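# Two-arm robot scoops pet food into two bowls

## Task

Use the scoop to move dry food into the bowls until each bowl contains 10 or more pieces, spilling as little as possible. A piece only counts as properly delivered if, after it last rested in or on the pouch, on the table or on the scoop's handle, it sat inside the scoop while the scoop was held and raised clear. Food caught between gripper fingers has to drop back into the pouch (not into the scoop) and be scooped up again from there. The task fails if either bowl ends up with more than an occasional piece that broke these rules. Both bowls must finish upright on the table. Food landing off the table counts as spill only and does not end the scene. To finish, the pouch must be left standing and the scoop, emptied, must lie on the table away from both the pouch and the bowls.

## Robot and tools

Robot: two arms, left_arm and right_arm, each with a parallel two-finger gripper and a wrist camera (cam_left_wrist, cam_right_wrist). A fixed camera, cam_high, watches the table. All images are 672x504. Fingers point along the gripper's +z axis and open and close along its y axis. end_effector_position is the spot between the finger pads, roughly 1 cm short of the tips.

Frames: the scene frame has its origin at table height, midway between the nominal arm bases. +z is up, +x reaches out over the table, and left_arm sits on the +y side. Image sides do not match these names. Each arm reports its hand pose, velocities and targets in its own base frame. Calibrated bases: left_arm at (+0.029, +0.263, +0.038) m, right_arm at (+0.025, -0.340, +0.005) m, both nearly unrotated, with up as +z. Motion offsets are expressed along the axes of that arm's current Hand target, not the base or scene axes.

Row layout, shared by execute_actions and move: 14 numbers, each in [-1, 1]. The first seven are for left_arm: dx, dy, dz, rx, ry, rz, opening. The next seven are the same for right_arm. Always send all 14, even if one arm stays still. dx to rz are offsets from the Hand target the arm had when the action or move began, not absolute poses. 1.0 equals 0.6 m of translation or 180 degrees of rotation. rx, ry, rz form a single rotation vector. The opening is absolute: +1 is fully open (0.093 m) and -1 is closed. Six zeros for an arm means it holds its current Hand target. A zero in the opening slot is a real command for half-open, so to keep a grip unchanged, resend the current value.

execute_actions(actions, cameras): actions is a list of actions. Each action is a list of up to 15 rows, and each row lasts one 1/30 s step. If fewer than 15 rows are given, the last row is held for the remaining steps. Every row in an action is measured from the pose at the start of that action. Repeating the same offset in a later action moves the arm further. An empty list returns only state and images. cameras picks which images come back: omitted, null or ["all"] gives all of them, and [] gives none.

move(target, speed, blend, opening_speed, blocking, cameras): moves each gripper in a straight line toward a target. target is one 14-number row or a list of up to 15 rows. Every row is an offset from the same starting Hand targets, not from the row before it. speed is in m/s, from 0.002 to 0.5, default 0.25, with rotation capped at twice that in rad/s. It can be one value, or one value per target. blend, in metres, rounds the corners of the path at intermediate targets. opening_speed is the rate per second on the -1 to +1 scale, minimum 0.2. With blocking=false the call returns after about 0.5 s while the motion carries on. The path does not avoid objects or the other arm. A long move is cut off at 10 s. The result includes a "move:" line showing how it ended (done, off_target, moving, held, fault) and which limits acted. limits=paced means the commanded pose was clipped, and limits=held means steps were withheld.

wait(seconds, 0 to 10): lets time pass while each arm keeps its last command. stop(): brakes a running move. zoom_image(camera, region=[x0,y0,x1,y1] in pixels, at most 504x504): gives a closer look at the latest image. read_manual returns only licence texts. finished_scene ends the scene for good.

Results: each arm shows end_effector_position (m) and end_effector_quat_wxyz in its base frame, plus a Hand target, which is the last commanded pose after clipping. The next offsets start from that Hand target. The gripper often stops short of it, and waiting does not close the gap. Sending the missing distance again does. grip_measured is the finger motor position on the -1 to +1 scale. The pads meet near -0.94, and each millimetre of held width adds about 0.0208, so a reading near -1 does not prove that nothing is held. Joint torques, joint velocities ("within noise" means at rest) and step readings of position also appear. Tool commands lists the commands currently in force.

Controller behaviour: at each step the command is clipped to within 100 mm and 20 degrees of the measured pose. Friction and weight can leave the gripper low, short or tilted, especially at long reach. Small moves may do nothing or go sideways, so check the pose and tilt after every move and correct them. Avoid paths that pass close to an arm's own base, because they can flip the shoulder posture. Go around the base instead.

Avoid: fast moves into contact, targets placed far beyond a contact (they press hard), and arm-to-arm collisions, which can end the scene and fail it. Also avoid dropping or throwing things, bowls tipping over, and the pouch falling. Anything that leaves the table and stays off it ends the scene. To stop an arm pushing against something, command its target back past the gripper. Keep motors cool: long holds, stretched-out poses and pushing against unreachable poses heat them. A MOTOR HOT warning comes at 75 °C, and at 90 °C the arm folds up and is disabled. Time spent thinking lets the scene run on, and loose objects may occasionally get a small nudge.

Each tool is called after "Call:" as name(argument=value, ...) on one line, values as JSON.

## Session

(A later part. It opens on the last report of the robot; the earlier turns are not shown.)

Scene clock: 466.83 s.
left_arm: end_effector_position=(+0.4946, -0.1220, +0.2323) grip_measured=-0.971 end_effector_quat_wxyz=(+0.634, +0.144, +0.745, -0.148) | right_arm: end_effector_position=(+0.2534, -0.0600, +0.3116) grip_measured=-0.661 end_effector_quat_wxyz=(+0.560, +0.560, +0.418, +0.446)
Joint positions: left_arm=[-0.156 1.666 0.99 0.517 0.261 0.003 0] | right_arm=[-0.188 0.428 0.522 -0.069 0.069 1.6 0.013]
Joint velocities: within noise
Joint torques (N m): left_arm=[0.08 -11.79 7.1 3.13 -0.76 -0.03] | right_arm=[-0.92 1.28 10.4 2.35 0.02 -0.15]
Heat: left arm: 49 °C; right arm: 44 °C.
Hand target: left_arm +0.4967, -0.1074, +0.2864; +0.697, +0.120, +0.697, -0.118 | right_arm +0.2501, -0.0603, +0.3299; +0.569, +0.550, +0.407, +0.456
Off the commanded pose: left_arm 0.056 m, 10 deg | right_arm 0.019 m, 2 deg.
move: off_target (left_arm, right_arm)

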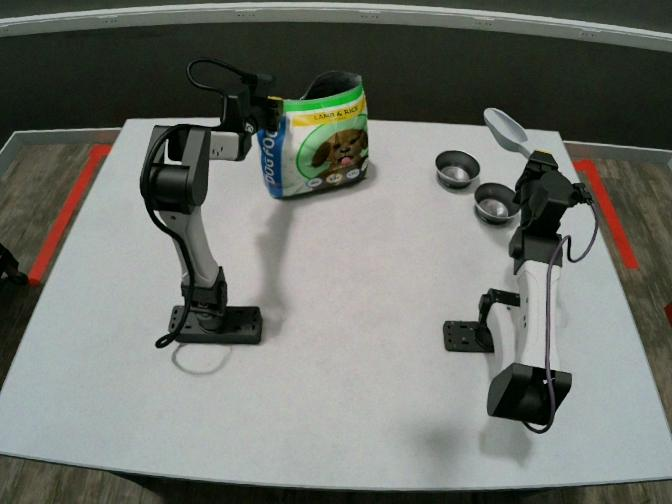

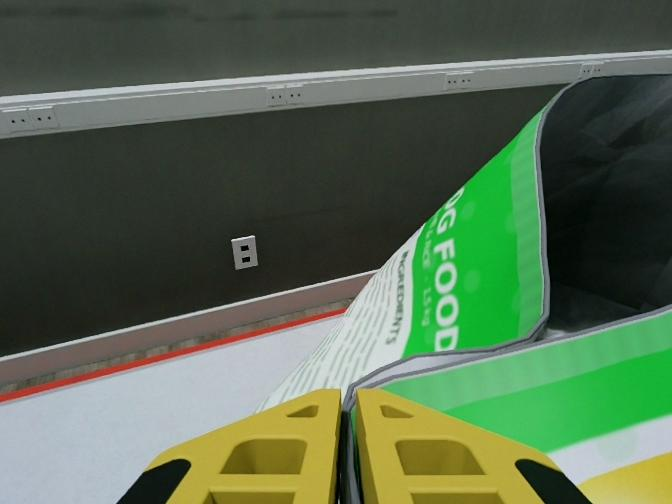

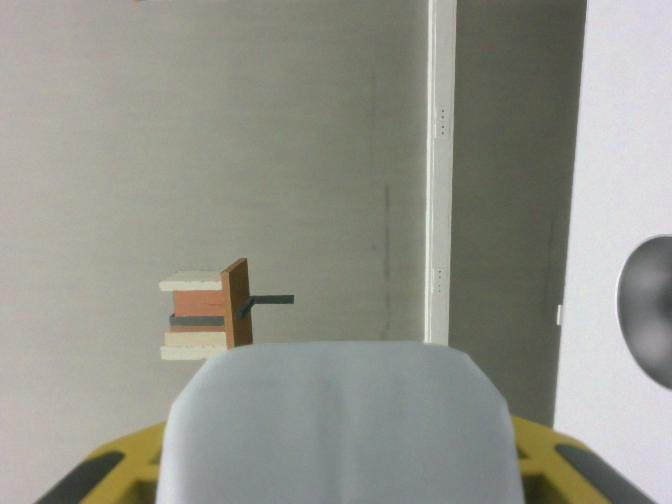

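Call:
move(target=[0.02,-0.075,-0.238,0,0,0,-1,0,0,0,0,0,0,-0.933676], speed=0.07)

Scene clock: 590.33 s.
left_arm: end_effector_position=(+0.3502, -0.1109, +0.2485) grip_measured=-0.971 end_effector_quat_wxyz=(+0.664, +0.137, +0.723, -0.132) | right_arm: end_effector_position=(+0.2534, -0.0600, +0.3116) grip_measured=-0.661 end_effector_quat_wxyz=(+0.560, +0.560, +0.418, +0.446)
Joint positions: left_arm=[-0.243 1.033 0.505 0.444 0.139 0.003 0] | right_arm=[-0.188 0.428 0.522 -0.069 0.069 1.6 0.013]
Joint velocities: within noise
Joint torques (N m): left_arm=[-0.34 -6.12 7.1 2.56 -0.45 0] | right_arm=[-0.94 1.25 10.41 2.36 0.02 -0.15]
Heat: left arm: 60 °C; right arm: 47 °C.
Hand target: left_arm +0.3471, -0.1024, +0.2744; +0.697, +0.120, +0.697, -0.118 | right_arm +0.2501, -0.0603, +0.3299; +0.569, +0.550, +0.407, +0.456
Off the commanded pose: left_arm 0.027 m, 5 deg | right_arm 0.019 m, 2 deg.
move: off_target (left_arm, right_arm)

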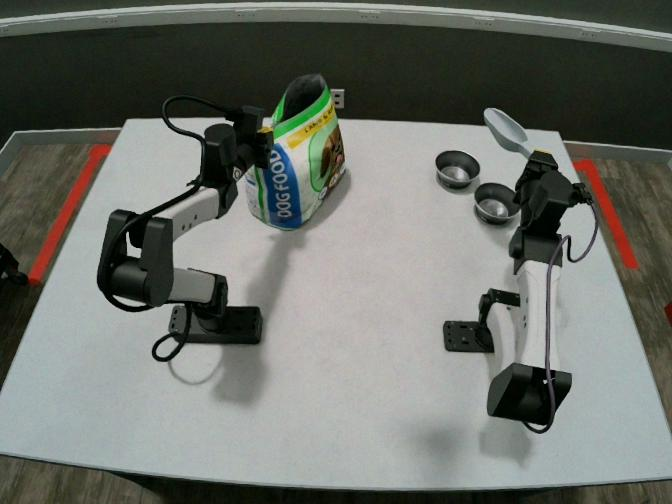

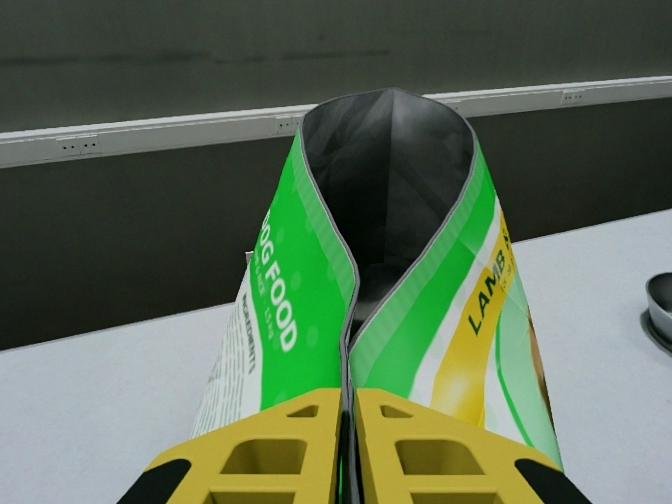

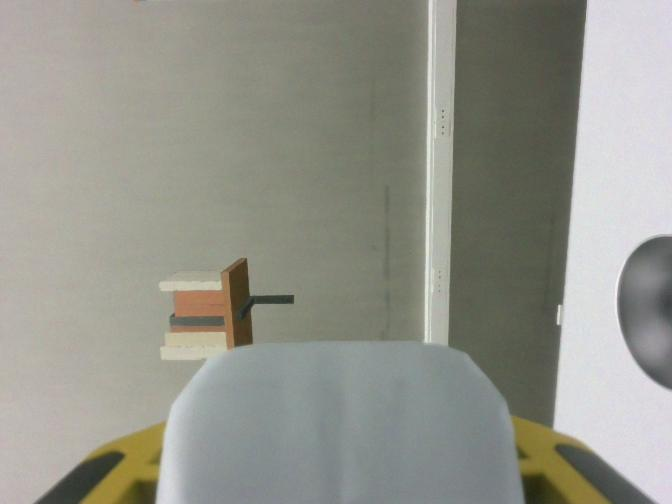

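Call:
move(target=[0,-0.18,-0.0335,0.0522,-0.0092,0.1107,-1,0,0,0,0,0,0,-0.933676], speed=0.07)

Scene clock: 609.00 s.
left_arm: end_effector_position=(+0.3036, -0.1782, +0.2500) grip_measured=-0.972 end_effector_quat_wxyz=(+0.680, +0.275, +0.680, -0.015) | right_arm: end_effector_position=(+0.2534, -0.0600, +0.3116) grip_measured=-0.661 end_effector_quat_wxyz=(+0.560, +0.560, +0.418, +0.446)
Joint positions: left_arm=[-0.643 0.958 0.473 0.407 -0.236 0.345 0] | right_arm=[-0.188 0.428 0.522 -0.069 0.069 1.6 0.013]
Joint velocities: within noise
Joint torques (N m): left_arm=[-2.71 -3.88 8.05 2.59 0.81 0.07] | right_arm=[-0.91 1.25 10.44 2.36 0.02 -0.14]
Heat: left arm: 58 °C; right arm: 48 °C.
Hand target: left_arm +0.2923, -0.1977, +0.2742; +0.705, +0.293, +0.644, -0.054 | right_arm +0.2501, -0.0603, +0.3299; +0.569, +0.550, +0.407, +0.456
Off the commanded pose: left_arm 0.033 m, 7 deg | right_arm 0.019 m, 2 deg.
move: off_target (left_arm, right_arm)

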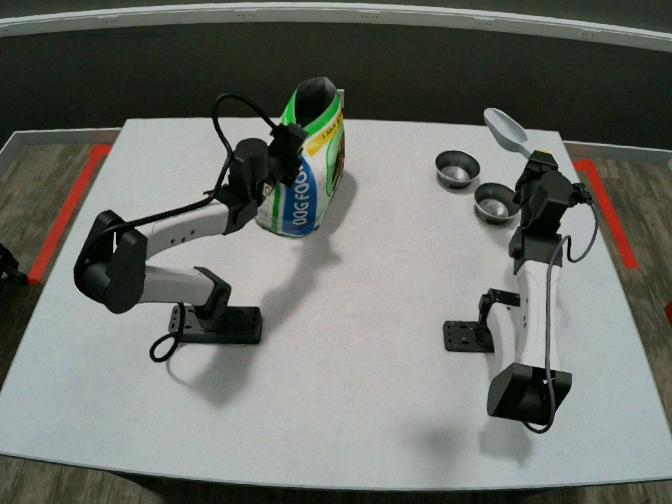

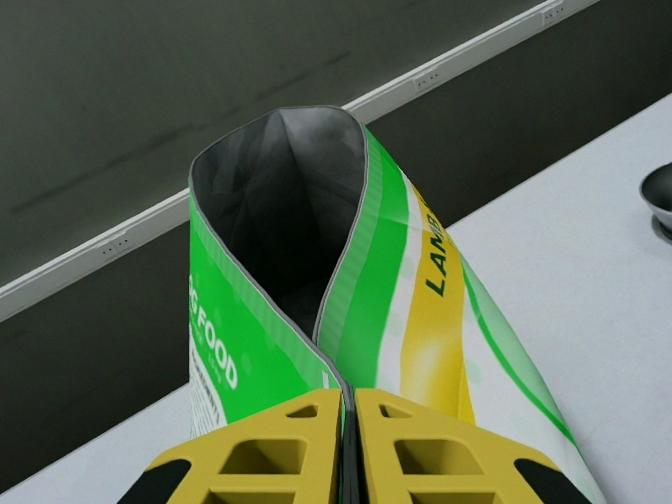

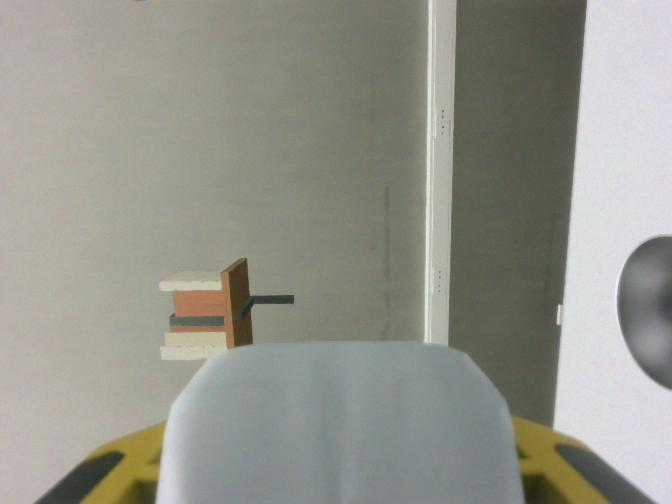

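Call:
move(target=[[0.04,0.08,0.0,0,0,-0.11,-1,0,0,0,0,0,0,-0.933676],[0.04,0.08,0.0,0,0,-0.11,0.3,0,0,0,0,0,0,-0.933676],[0.02,0.09,-0.15,0,0,-0.11,0.3,0,0,0,0,0,0,-0.933676]], speed=0.1, opening_speed=1.0)

Scene clock: 640.03 s.
left_arm: end_effector_position=(+0.2413, -0.1072, +0.2820) grip_measured=+0.298 end_effector_quat_wxyz=(+0.687, +0.179, +0.683, -0.172) | right_arm: end_effector_position=(+0.2534, -0.0600, +0.3116) grip_measured=-0.661 end_effector_quat_wxyz=(+0.560, +0.560, +0.418, +0.446)
Joint positions: left_arm=[-0.272 0.415 0.419 0 0.23 0.011 0.06] | right_arm=[-0.188 0.428 0.522 -0.069 0.069 1.6 0.013]
Joint velocities: within noise
Joint torques (N m): left_arm=[0.38 0.17 6.98 1.97 0.17 -0.03] | right_arm=[-0.91 1.25 10.44 2.36 0.03 -0.14]
Heat: left arm: 59 °C; right arm: 48 °C.
Hand target: left_arm +0.2400, -0.1062, +0.2814; +0.685, +0.178, +0.685, -0.175 | right_arm +0.2501, -0.0603, +0.3299; +0.569, +0.550, +0.407, +0.456
Off the commanded pose: left_arm 0.002 m, 1 deg | right_arm 0.019 m, 2 deg.
move: off_target (right_arm); target 2's new opening was sent with left_arm's hand 0.024 m and 6 deg from that target

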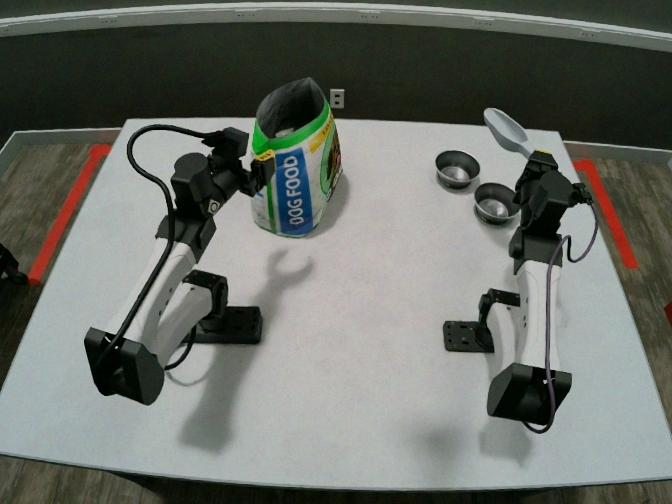

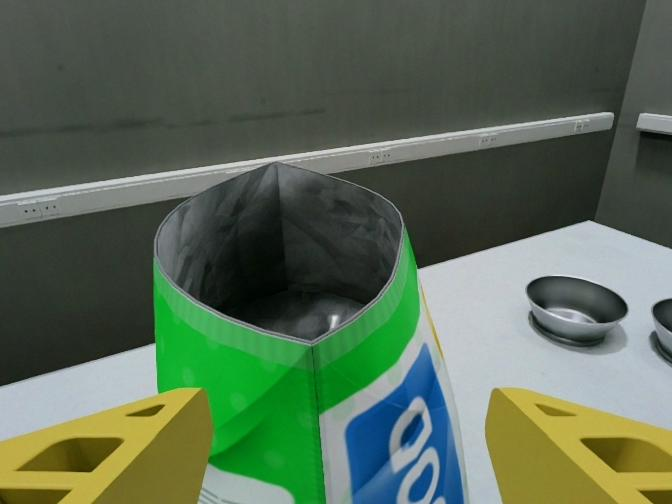

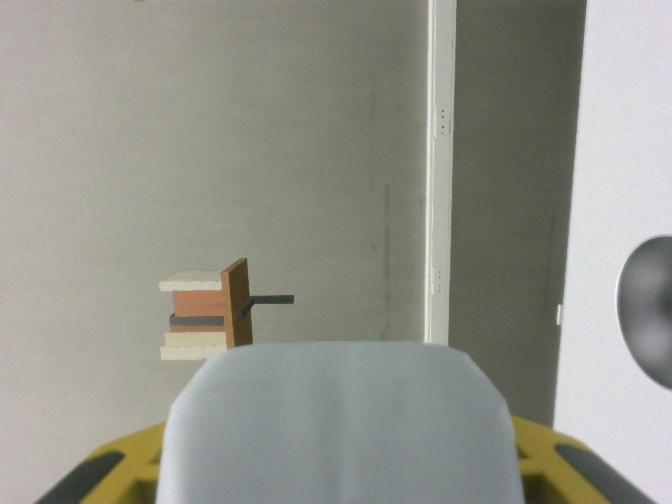

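Call:
move(target=[[0.033,0.1915,-0.12,-0.0556,0,0,0,0,0,0,0,0,0,-0.933676],[0.182,0.324,0.348,-0.0556,0,0,0,0,0,0,0,0,0,-0.933676]], speed=0.15, blend=0.03)

Scene clock: 668.63 s.
left_arm: end_effector_position=(+0.5109, -0.0348, +0.1696) grip_measured=+0.002 end_effector_quat_wxyz=(+0.691, +0.120, +0.704, -0.114) | right_arm: end_effector_position=(+0.2534, -0.0600, +0.3116) grip_measured=-0.661 end_effector_quat_wxyz=(+0.560, +0.560, +0.418, +0.446)
Joint positions: left_arm=[0.057 1.917 0.839 1.058 0.39 0.013 0.045] | right_arm=[-0.188 0.428 0.522 -0.069 0.069 1.6 0.013]
Joint velocities: within noise
Joint torques (N m): left_arm=[-0.79 -6.39 6.89 2.29 -0.03 -0.06] | right_arm=[-0.92 1.25 10.43 2.36 0.02 -0.14]
Heat: left arm: 55 °C; right arm: 49 °C.
Hand target: left_arm +0.5167, -0.0363, +0.1728; +0.697, +0.117, +0.698, -0.114 | right_arm +0.2501, -0.0603, +0.3300; +0.569, +0.550, +0.407, +0.456
Off the commanded pose: left_arm 0.007 m, 1 deg | right_arm 0.019 m, 2 deg.
move: off_target (right_arm)

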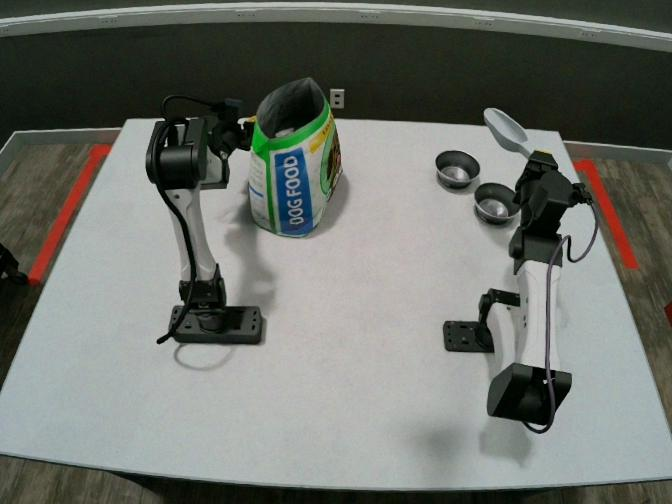

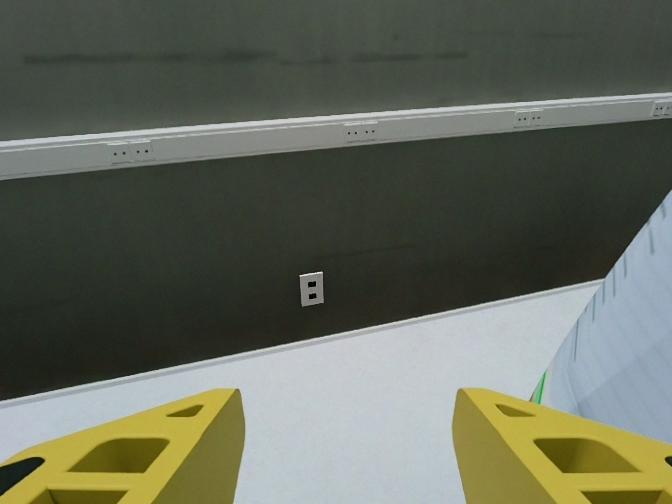

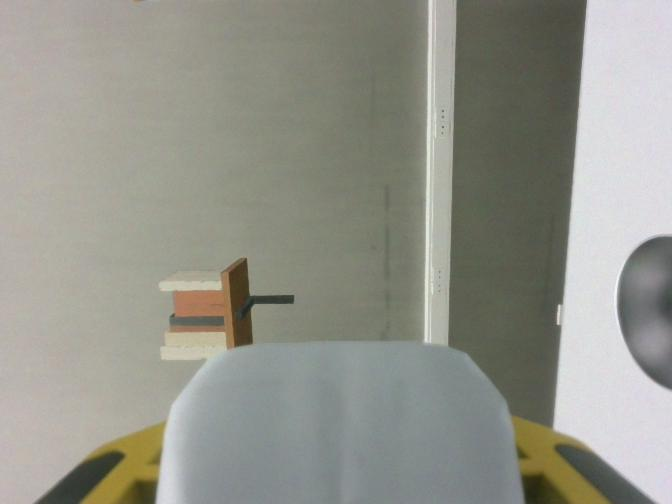

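Call:
move(target=[-0.06,-0.2,0,0,0,0,0,0,0,0,0,0,0,-0.933676], speed=0.1)

Scene clock: 674.93 s.
left_arm: end_effector_position=(+0.4854, -0.1361, +0.2123) grip_measured=+0.002 end_effector_quat_wxyz=(+0.711, +0.110, +0.687, -0.103) | right_arm: end_effector_position=(+0.2534, -0.0600, +0.3115) grip_measured=-0.661 end_effector_quat_wxyz=(+0.560, +0.560, +0.418, +0.445)
Joint positions: left_arm=[-0.259 1.774 0.808 0.998 0.043 0.013 0.045] | right_arm=[-0.188 0.428 0.522 -0.069 0.069 1.6 0.013]
Joint velocities: within noise
Joint torques (N m): left_arm=[-2.73 -8.92 4.97 1.67 0.01 -0.05] | right_arm=[-0.94 1.25 10.41 2.36 0.02 -0.14]
Heat: left arm: 56 °C; right arm: 49 °C.
Hand target: left_arm +0.4779, -0.1500, +0.2083; +0.698, +0.117, +0.698, -0.114 | right_arm +0.2501, -0.0603, +0.3299; +0.569, +0.550, +0.407, +0.456
Off the commanded pose: left_arm 0.016 m, 3 deg | right_arm 0.019 m, 2 deg.
move: off_target (left_arm, right_arm)

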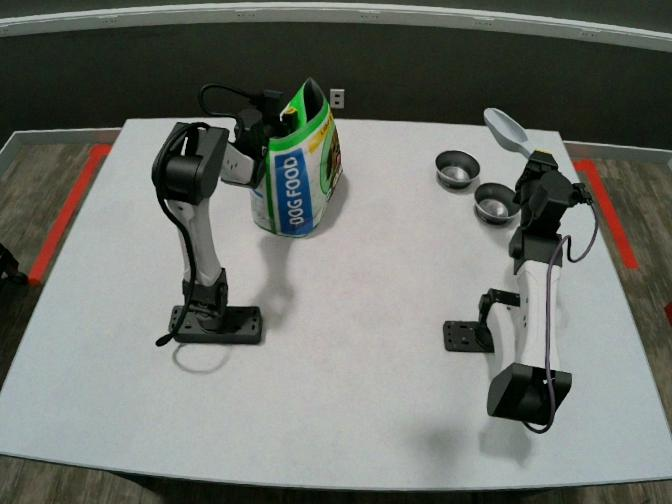

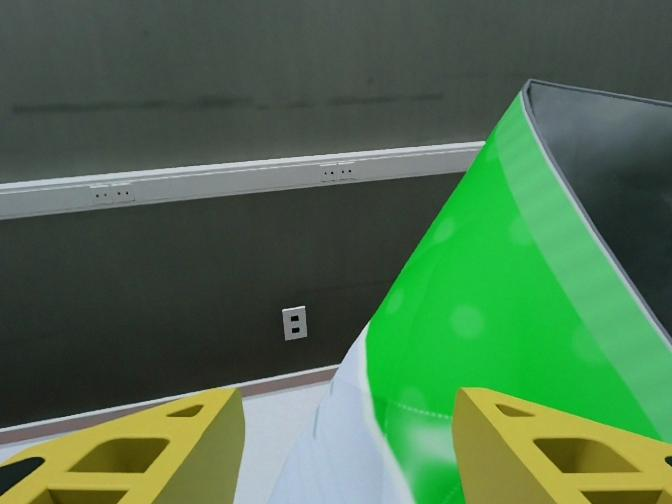

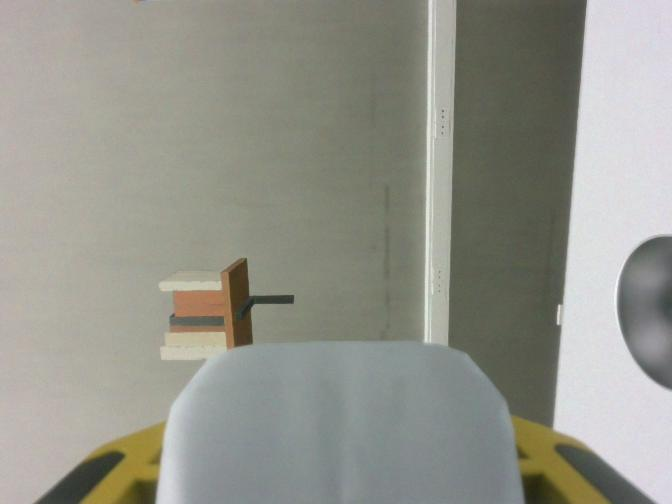

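Call:
move(target=[0.0,-0.12,0,0,0,0,0,0,0,0,0,0,0,-0.933676], speed=0.1)

Scene clock: 679.77 s.
left_arm: end_effector_position=(+0.4595, -0.2052, +0.2137) grip_measured=+0.002 end_effector_quat_wxyz=(+0.711, +0.109, +0.686, -0.108) | right_arm: end_effector_position=(+0.2534, -0.0600, +0.3115) grip_measured=-0.661 end_effector_quat_wxyz=(+0.560, +0.560, +0.418, +0.445)
Joint positions: left_arm=[-0.476 1.774 0.812 0.998 -0.169 0.013 0.045] | right_arm=[-0.188 0.428 0.522 -0.069 0.069 1.6 0.013]
Joint velocities: within noise
Joint torques (N m): left_arm=[-2.58 -7.64 6.19 1.64 -0.01 -0.05] | right_arm=[-0.94 1.25 10.41 2.36 0.02 -0.14]
Heat: left arm: 55 °C; right arm: 49 °C.
Hand target: left_arm +0.4547, -0.2181, +0.2081; +0.698, +0.117, +0.697, -0.114 | right_arm +0.2501, -0.0603, +0.3299; +0.569, +0.550, +0.407, +0.456
Off the commanded pose: left_arm 0.015 m, 2 deg | right_arm 0.019 m, 2 deg.
move: off_target (left_arm, right_arm)

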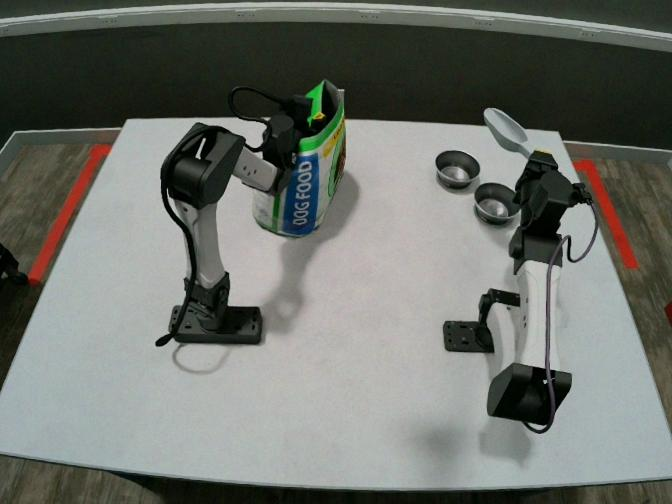

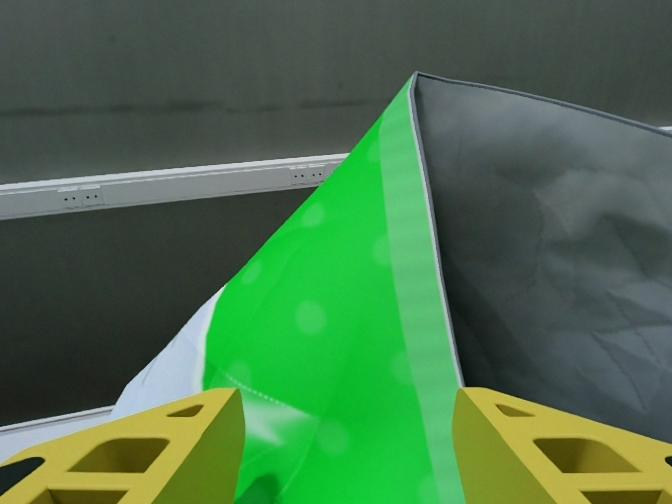

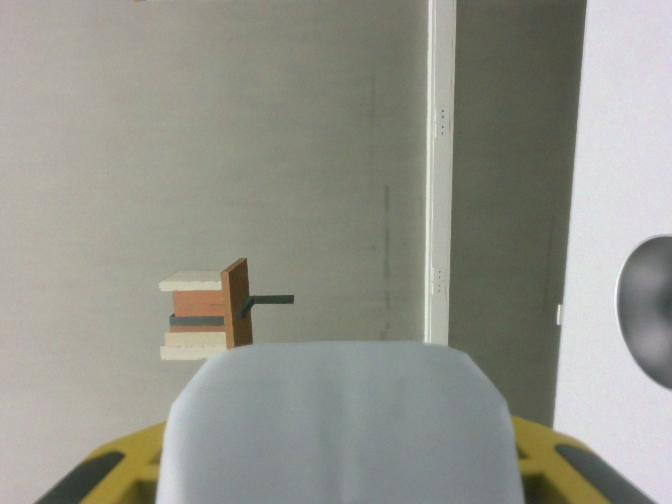

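Call:
move(target=[[-0.1,0.33,0,0,0,0,0,0,0,0,0,0,0,-0.933676],[-0.28,0.33,-0.25,0,0.08,0,0,0,0,0,0,0,0,-0.933676],[-0.29,0.103,-0.452,0,0.167,0,0,0,0,0,0,0,0,-0.933676]], speed=0.2, blend=0.04)

Scene clock: 707.83 s.
left_arm: end_effector_position=(+0.2183, -0.0726, +0.3799) grip_measured=+0.002 end_effector_quat_wxyz=(+0.495, +0.146, +0.853, -0.080) | right_arm: end_effector_position=(+0.2534, -0.0600, +0.3115) grip_measured=-0.661 end_effector_quat_wxyz=(+0.560, +0.560, +0.418, +0.445)
Joint positions: left_arm=[-0.305 0.866 1.452 -1.106 0.022 0.021 0.045] | right_arm=[-0.188 0.428 0.522 -0.069 0.069 1.6 0.013]
Joint velocities: within noise
Joint torques (N m): left_arm=[-0.94 1.07 6.74 1.9 -0.02 -0.08] | right_arm=[-0.91 1.25 10.43 2.37 0.02 -0.14]
Heat: left arm: 54 °C; right arm: 49 °C.
Hand target: left_arm +0.2179, -0.0728, +0.3825; +0.493, +0.143, +0.855, -0.080 | right_arm +0.2501, -0.0603, +0.3299; +0.569, +0.550, +0.407, +0.456
Off the commanded pose: left_arm 0.003 m, 1 deg | right_arm 0.019 m, 2 deg.
move: off_target (right_arm)

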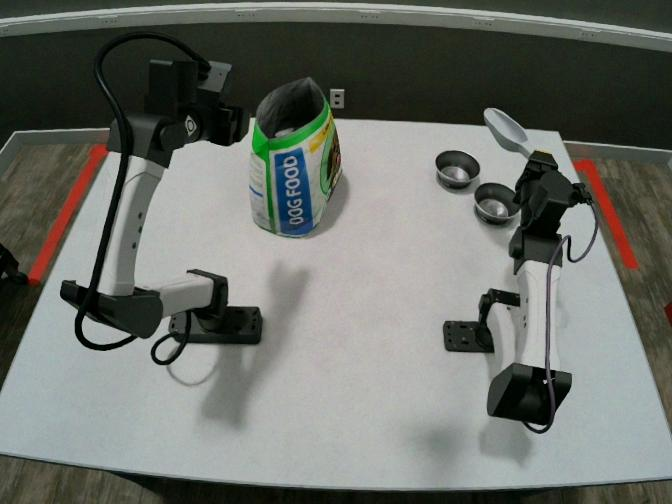

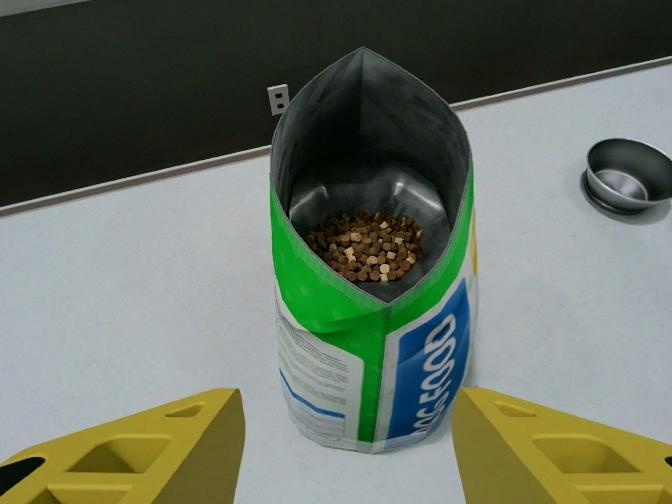

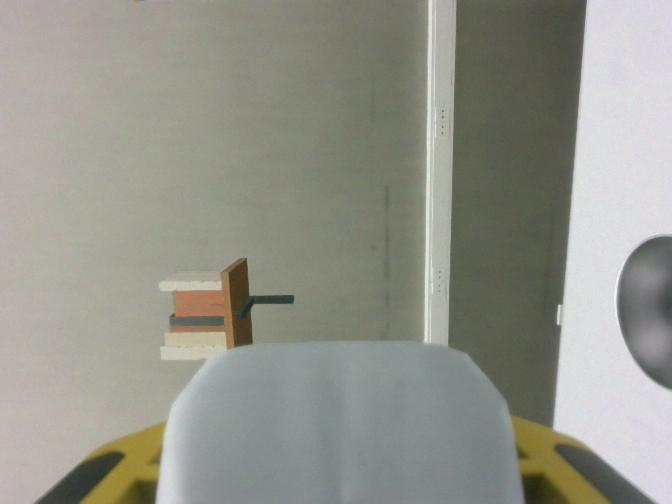

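Call:
move(target=[0,0,0,0,0,0,0,0.4637,0.1703,0.064,0.1125,0.3256,-0.1513,-0.933676], speed=0.2)

Scene clock: 768.30 s.
left_arm: end_effector_position=(+0.2183, -0.0725, +0.3797) grip_measured=+0.002 end_effector_quat_wxyz=(+0.495, +0.146, +0.853, -0.080) | right_arm: end_effector_position=(+0.3495, +0.1918, +0.4391) grip_measured=-0.661 end_effector_quat_wxyz=(+0.285, +0.251, +0.812, +0.444)
Joint positions: left_arm=[-0.306 0.866 1.452 -1.107 0.021 0.021 0.045] | right_arm=[0.384 1.501 2.007 -0.987 -0.282 1.155 0.013]
Joint velocities: within noise
Joint torques (N m): left_arm=[-0.94 1.05 6.75 1.9 -0.03 -0.07] | right_arm=[0.43 -5 8.54 2.23 -0.06 -0.28]
Heat: left arm: 53 °C; right arm: 50 °C.
Hand target: left_arm +0.2179, -0.0728, +0.3824; +0.493, +0.143, +0.855, -0.080 | right_arm +0.3502, +0.1966, +0.4452; +0.286, +0.241, +0.811, +0.449
Off the commanded pose: left_arm 0.003 m, 0 deg | right_arm 0.008 m, 1 deg.
move: done

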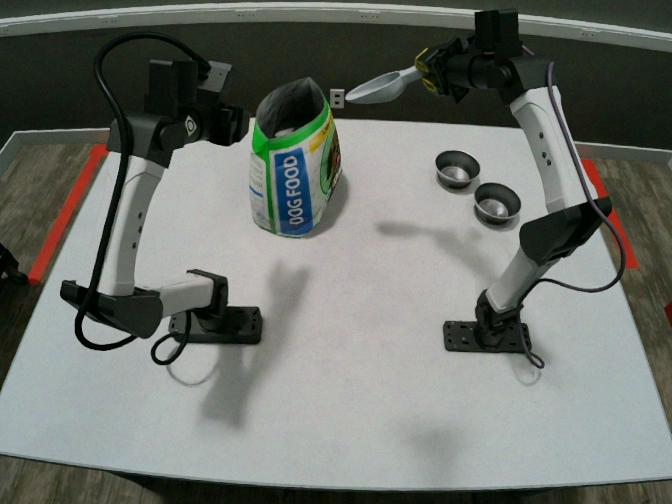

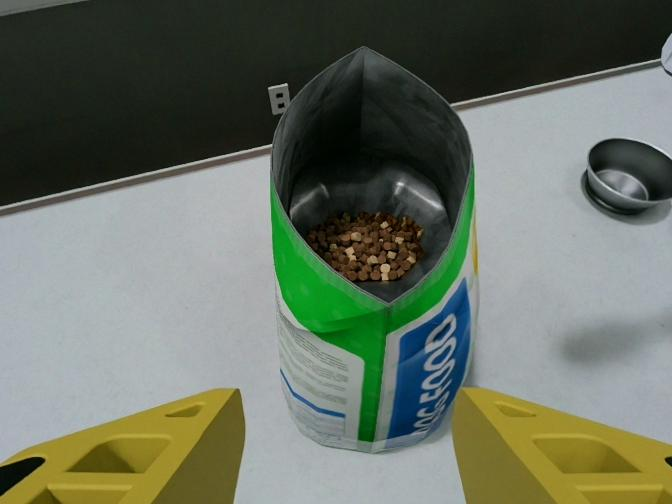

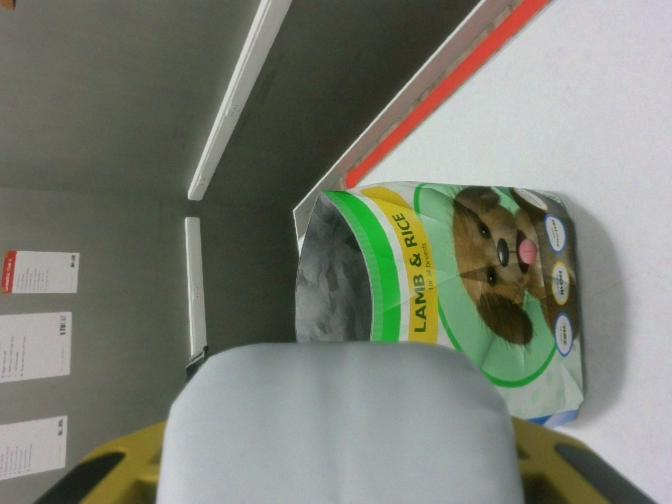

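Call:
move(target=[0,0,0,0,0,0,0,0.066,0.088,0.138,0,0,0,-0.933676], speed=0.15)

Scene clock: 790.53 s.
left_arm: end_effector_position=(+0.2183, -0.0725, +0.3797) grip_measured=+0.002 end_effector_quat_wxyz=(+0.495, +0.146, +0.853, -0.080) | right_arm: end_effector_position=(+0.3817, +0.2935, +0.4436) grip_measured=-0.661 end_effector_quat_wxyz=(+0.285, +0.238, +0.814, +0.447)
Joint positions: left_arm=[-0.306 0.866 1.452 -1.107 0.021 0.021 0.045] | right_arm=[0.626 1.834 2.396 -1.017 -0.084 1.247 0.013]
Joint velocities: within noise
Joint torques (N m): left_arm=[-0.95 1.06 6.75 1.89 -0.04 -0.07] | right_arm=[0.13 -8.05 8.21 2.3 0.16 -0.13]
Heat: left arm: 52 °C; right arm: 47 °C.
Hand target: left_arm +0.2179, -0.0728, +0.3824; +0.493, +0.143, +0.855, -0.080 | right_arm +0.3850, +0.2966, +0.4454; +0.287, +0.241, +0.811, +0.449
Off the commanded pose: left_arm 0.003 m, 0 deg | right_arm 0.005 m, 1 deg.
move: done

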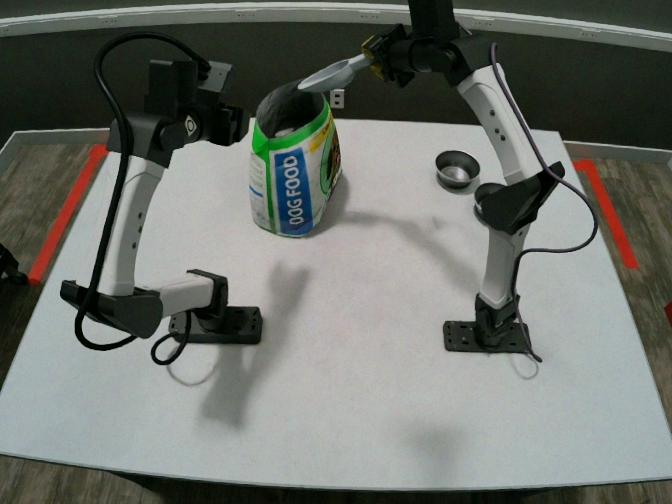

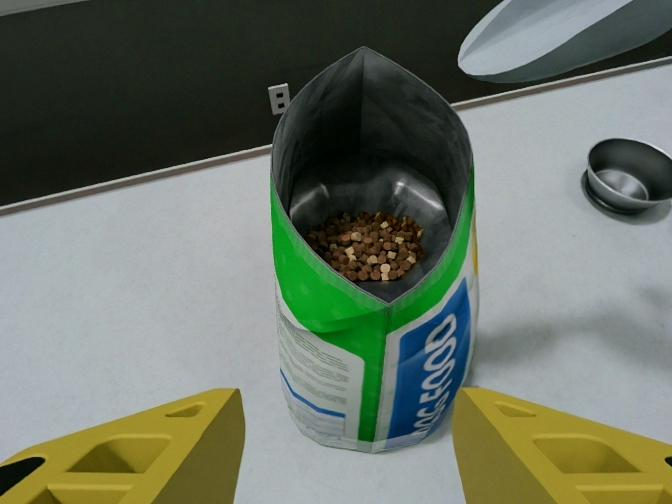

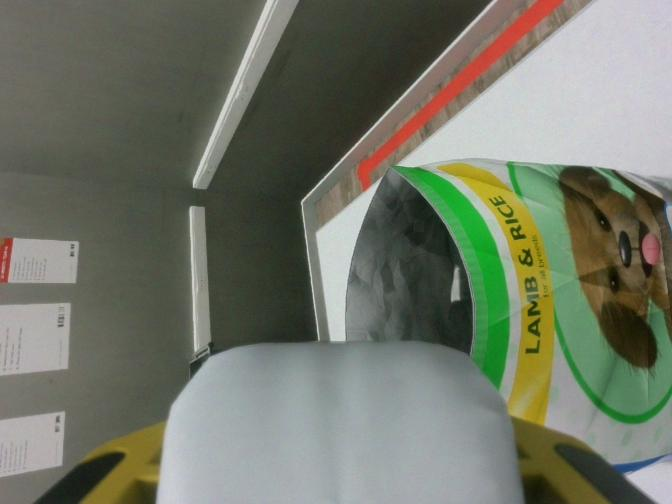

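Call:
move(target=[0,0,0,0,0,0,0,0.0303,0.0035,0.1103,0,0,0,-0.933676], speed=0.12)

Scene clock: 808.53 s.
left_arm: end_effector_position=(+0.2183, -0.0725, +0.3797) grip_measured=+0.002 end_effector_quat_wxyz=(+0.495, +0.146, +0.853, -0.080) | right_arm: end_effector_position=(+0.4123, +0.3421, +0.4096) grip_measured=-0.661 end_effector_quat_wxyz=(+0.281, +0.240, +0.818, +0.440)
Joint positions: left_arm=[-0.306 0.866 1.452 -1.107 0.021 0.021 0.045] | right_arm=[0.683 2.003 2.485 -0.955 -0.032 1.273 0.013]
Joint velocities: within noise
Joint torques (N m): left_arm=[-0.95 1.06 6.76 1.89 -0.04 -0.07] | right_arm=[0.31 -9.95 8.66 2.48 0.17 -0.14]
Heat: left arm: 52 °C; right arm: 47 °C.
Hand target: left_arm +0.2179, -0.0728, +0.3824; +0.493, +0.143, +0.855, -0.080 | right_arm +0.4173, +0.3486, +0.4140; +0.287, +0.240, +0.811, +0.449
Off the commanded pose: left_arm 0.003 m, 0 deg | right_arm 0.009 m, 1 deg.
move: done

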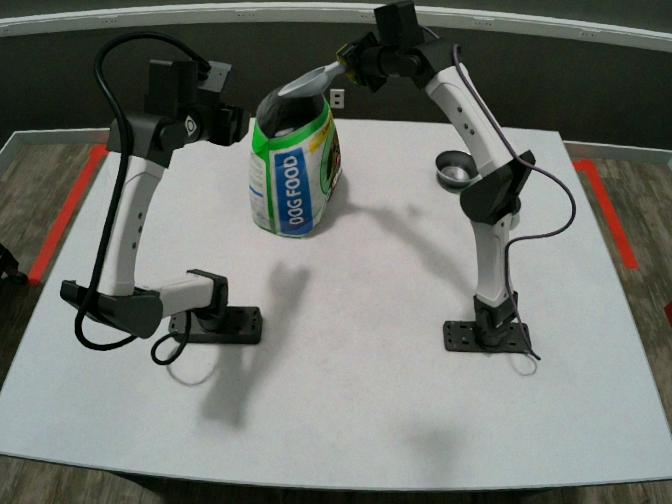

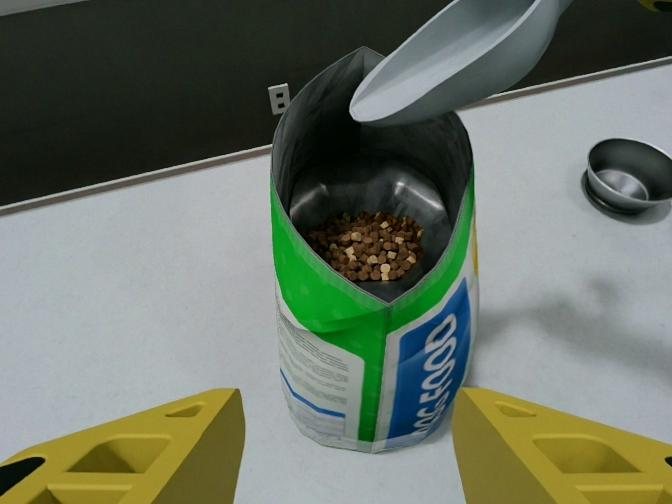

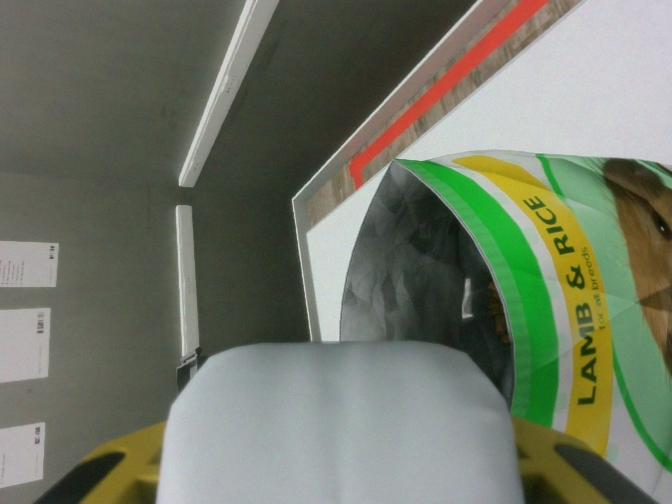

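Call:
move(target=[0,0,0,0,0,0,0,0.0858,-0.115,0.1022,0.0851,0,-0.0714,-0.933676], speed=0.12)

Scene clock: 844.03 s.
left_arm: end_effector_position=(+0.2183, -0.0725, +0.3797) grip_measured=+0.002 end_effector_quat_wxyz=(+0.495, +0.146, +0.853, -0.080) | right_arm: end_effector_position=(+0.4105, +0.3807, +0.3200) grip_measured=-0.661 end_effector_quat_wxyz=(+0.298, +0.188, +0.883, +0.309)
Joint positions: left_arm=[-0.306 0.866 1.452 -1.107 0.021 0.021 0.045] | right_arm=[0.795 2.145 2.485 -1.033 0.156 1.141 0.013]
Joint velocities: within noise
Joint torques (N m): left_arm=[-0.94 1.06 6.74 1.9 -0.03 -0.07] | right_arm=[0.29 -11.79 8.24 1.99 0.31 -0.28]
Heat: left arm: 51 °C; right arm: 47 °C.
Hand target: left_arm +0.2179, -0.0728, +0.3824; +0.493, +0.143, +0.855, -0.080 | right_arm +0.4127, +0.3850, +0.3150; +0.300, +0.184, +0.886, +0.303
Off the commanded pose: left_arm 0.003 m, 0 deg | right_arm 0.007 m, 1 deg.
move: done

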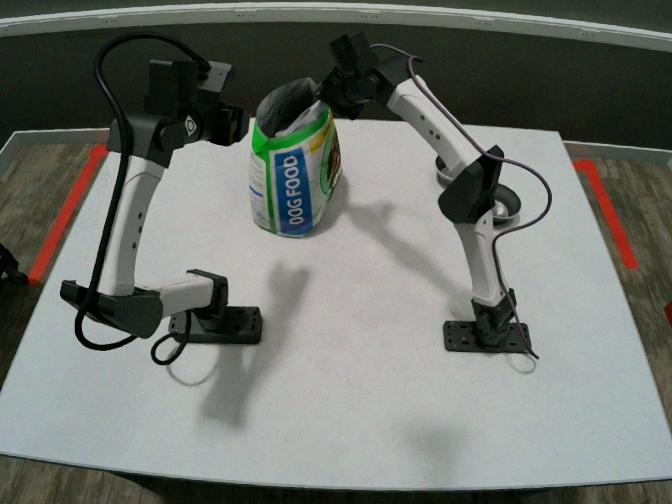

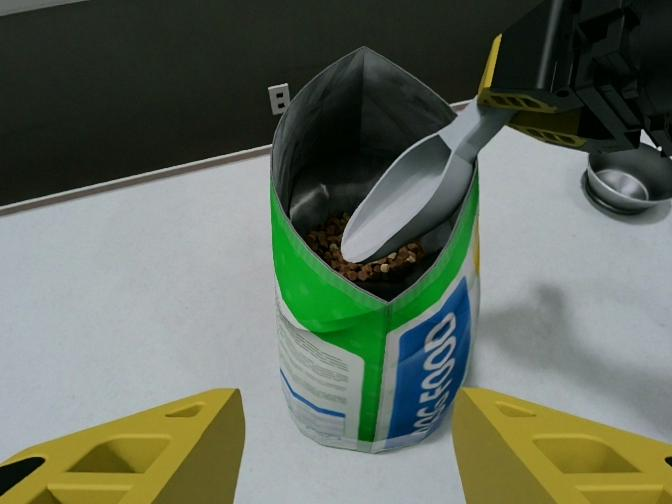

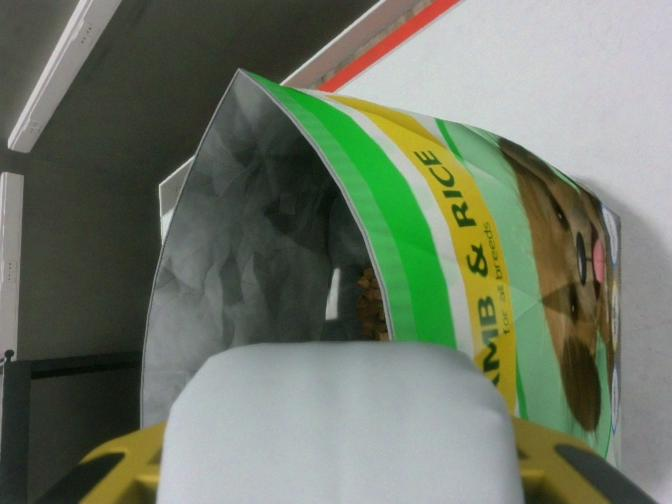

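Call:
move(target=[0,0,0,0,0,0,0,0.0168,0.0808,0.046,0.1277,0,-0.1072,-0.933676], speed=0.12)

Scene clock: 873.23 s.
left_arm: end_effector_position=(+0.2183, -0.0725, +0.3797) grip_measured=+0.002 end_effector_quat_wxyz=(+0.495, +0.146, +0.853, -0.080) | right_arm: end_effector_position=(+0.4267, +0.4287, +0.3253) grip_measured=-0.661 end_effector_quat_wxyz=(+0.445, +0.046, +0.866, +0.225)
Joint positions: left_arm=[-0.306 0.866 1.452 -1.107 0.021 0.021 0.045] | right_arm=[0.9 2.397 2.836 -1.021 0.415 0.78 0.013]
Joint velocities: within noise
Joint torques (N m): left_arm=[-0.95 1.03 6.76 1.89 -0.04 -0.07] | right_arm=[0.51 -12.98 8.64 2.37 0.33 -0.29]
Heat: left arm: 51 °C; right arm: 46 °C.
Hand target: left_arm +0.2179, -0.0728, +0.3824; +0.493, +0.143, +0.855, -0.080 | right_arm +0.4300, +0.4381, +0.3244; +0.340, +0.080, +0.931, +0.107
Off the commanded pose: left_arm 0.003 m, 0 deg | right_arm 0.010 m, 27 deg; orientation clipped.
elbow stopped short (right arm): the move would have taken joint 3 (elbow) straighter than the controller allows.
move: off_target (right_arm); limits=paced

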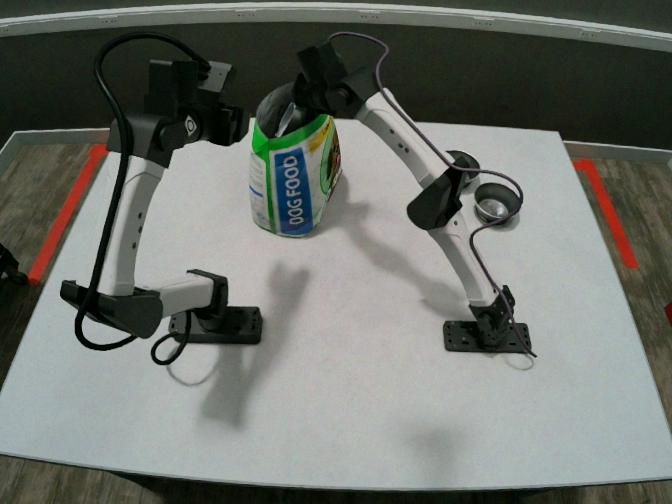

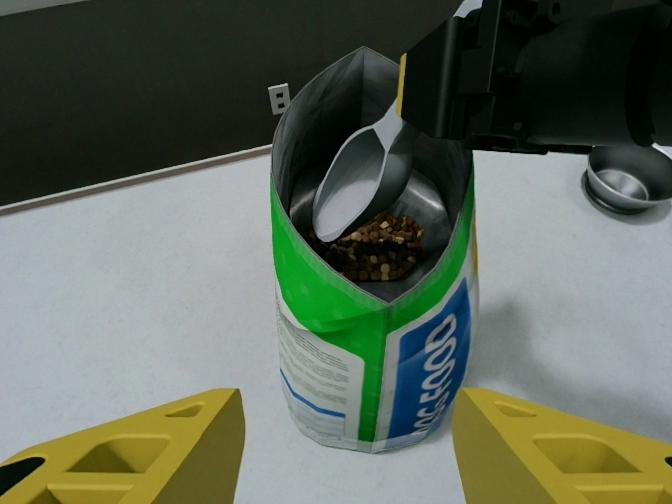

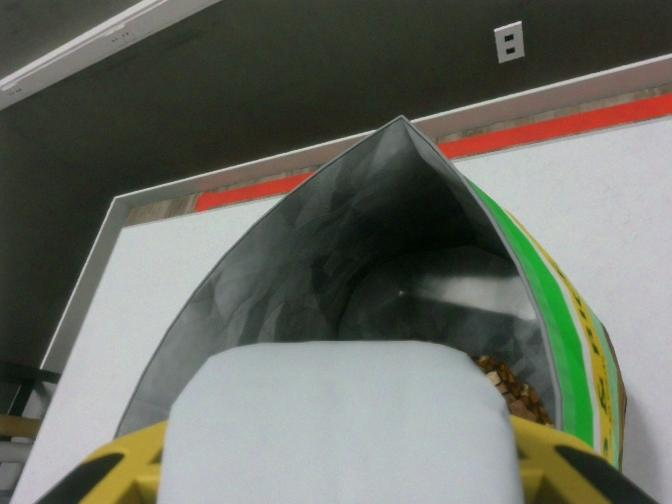

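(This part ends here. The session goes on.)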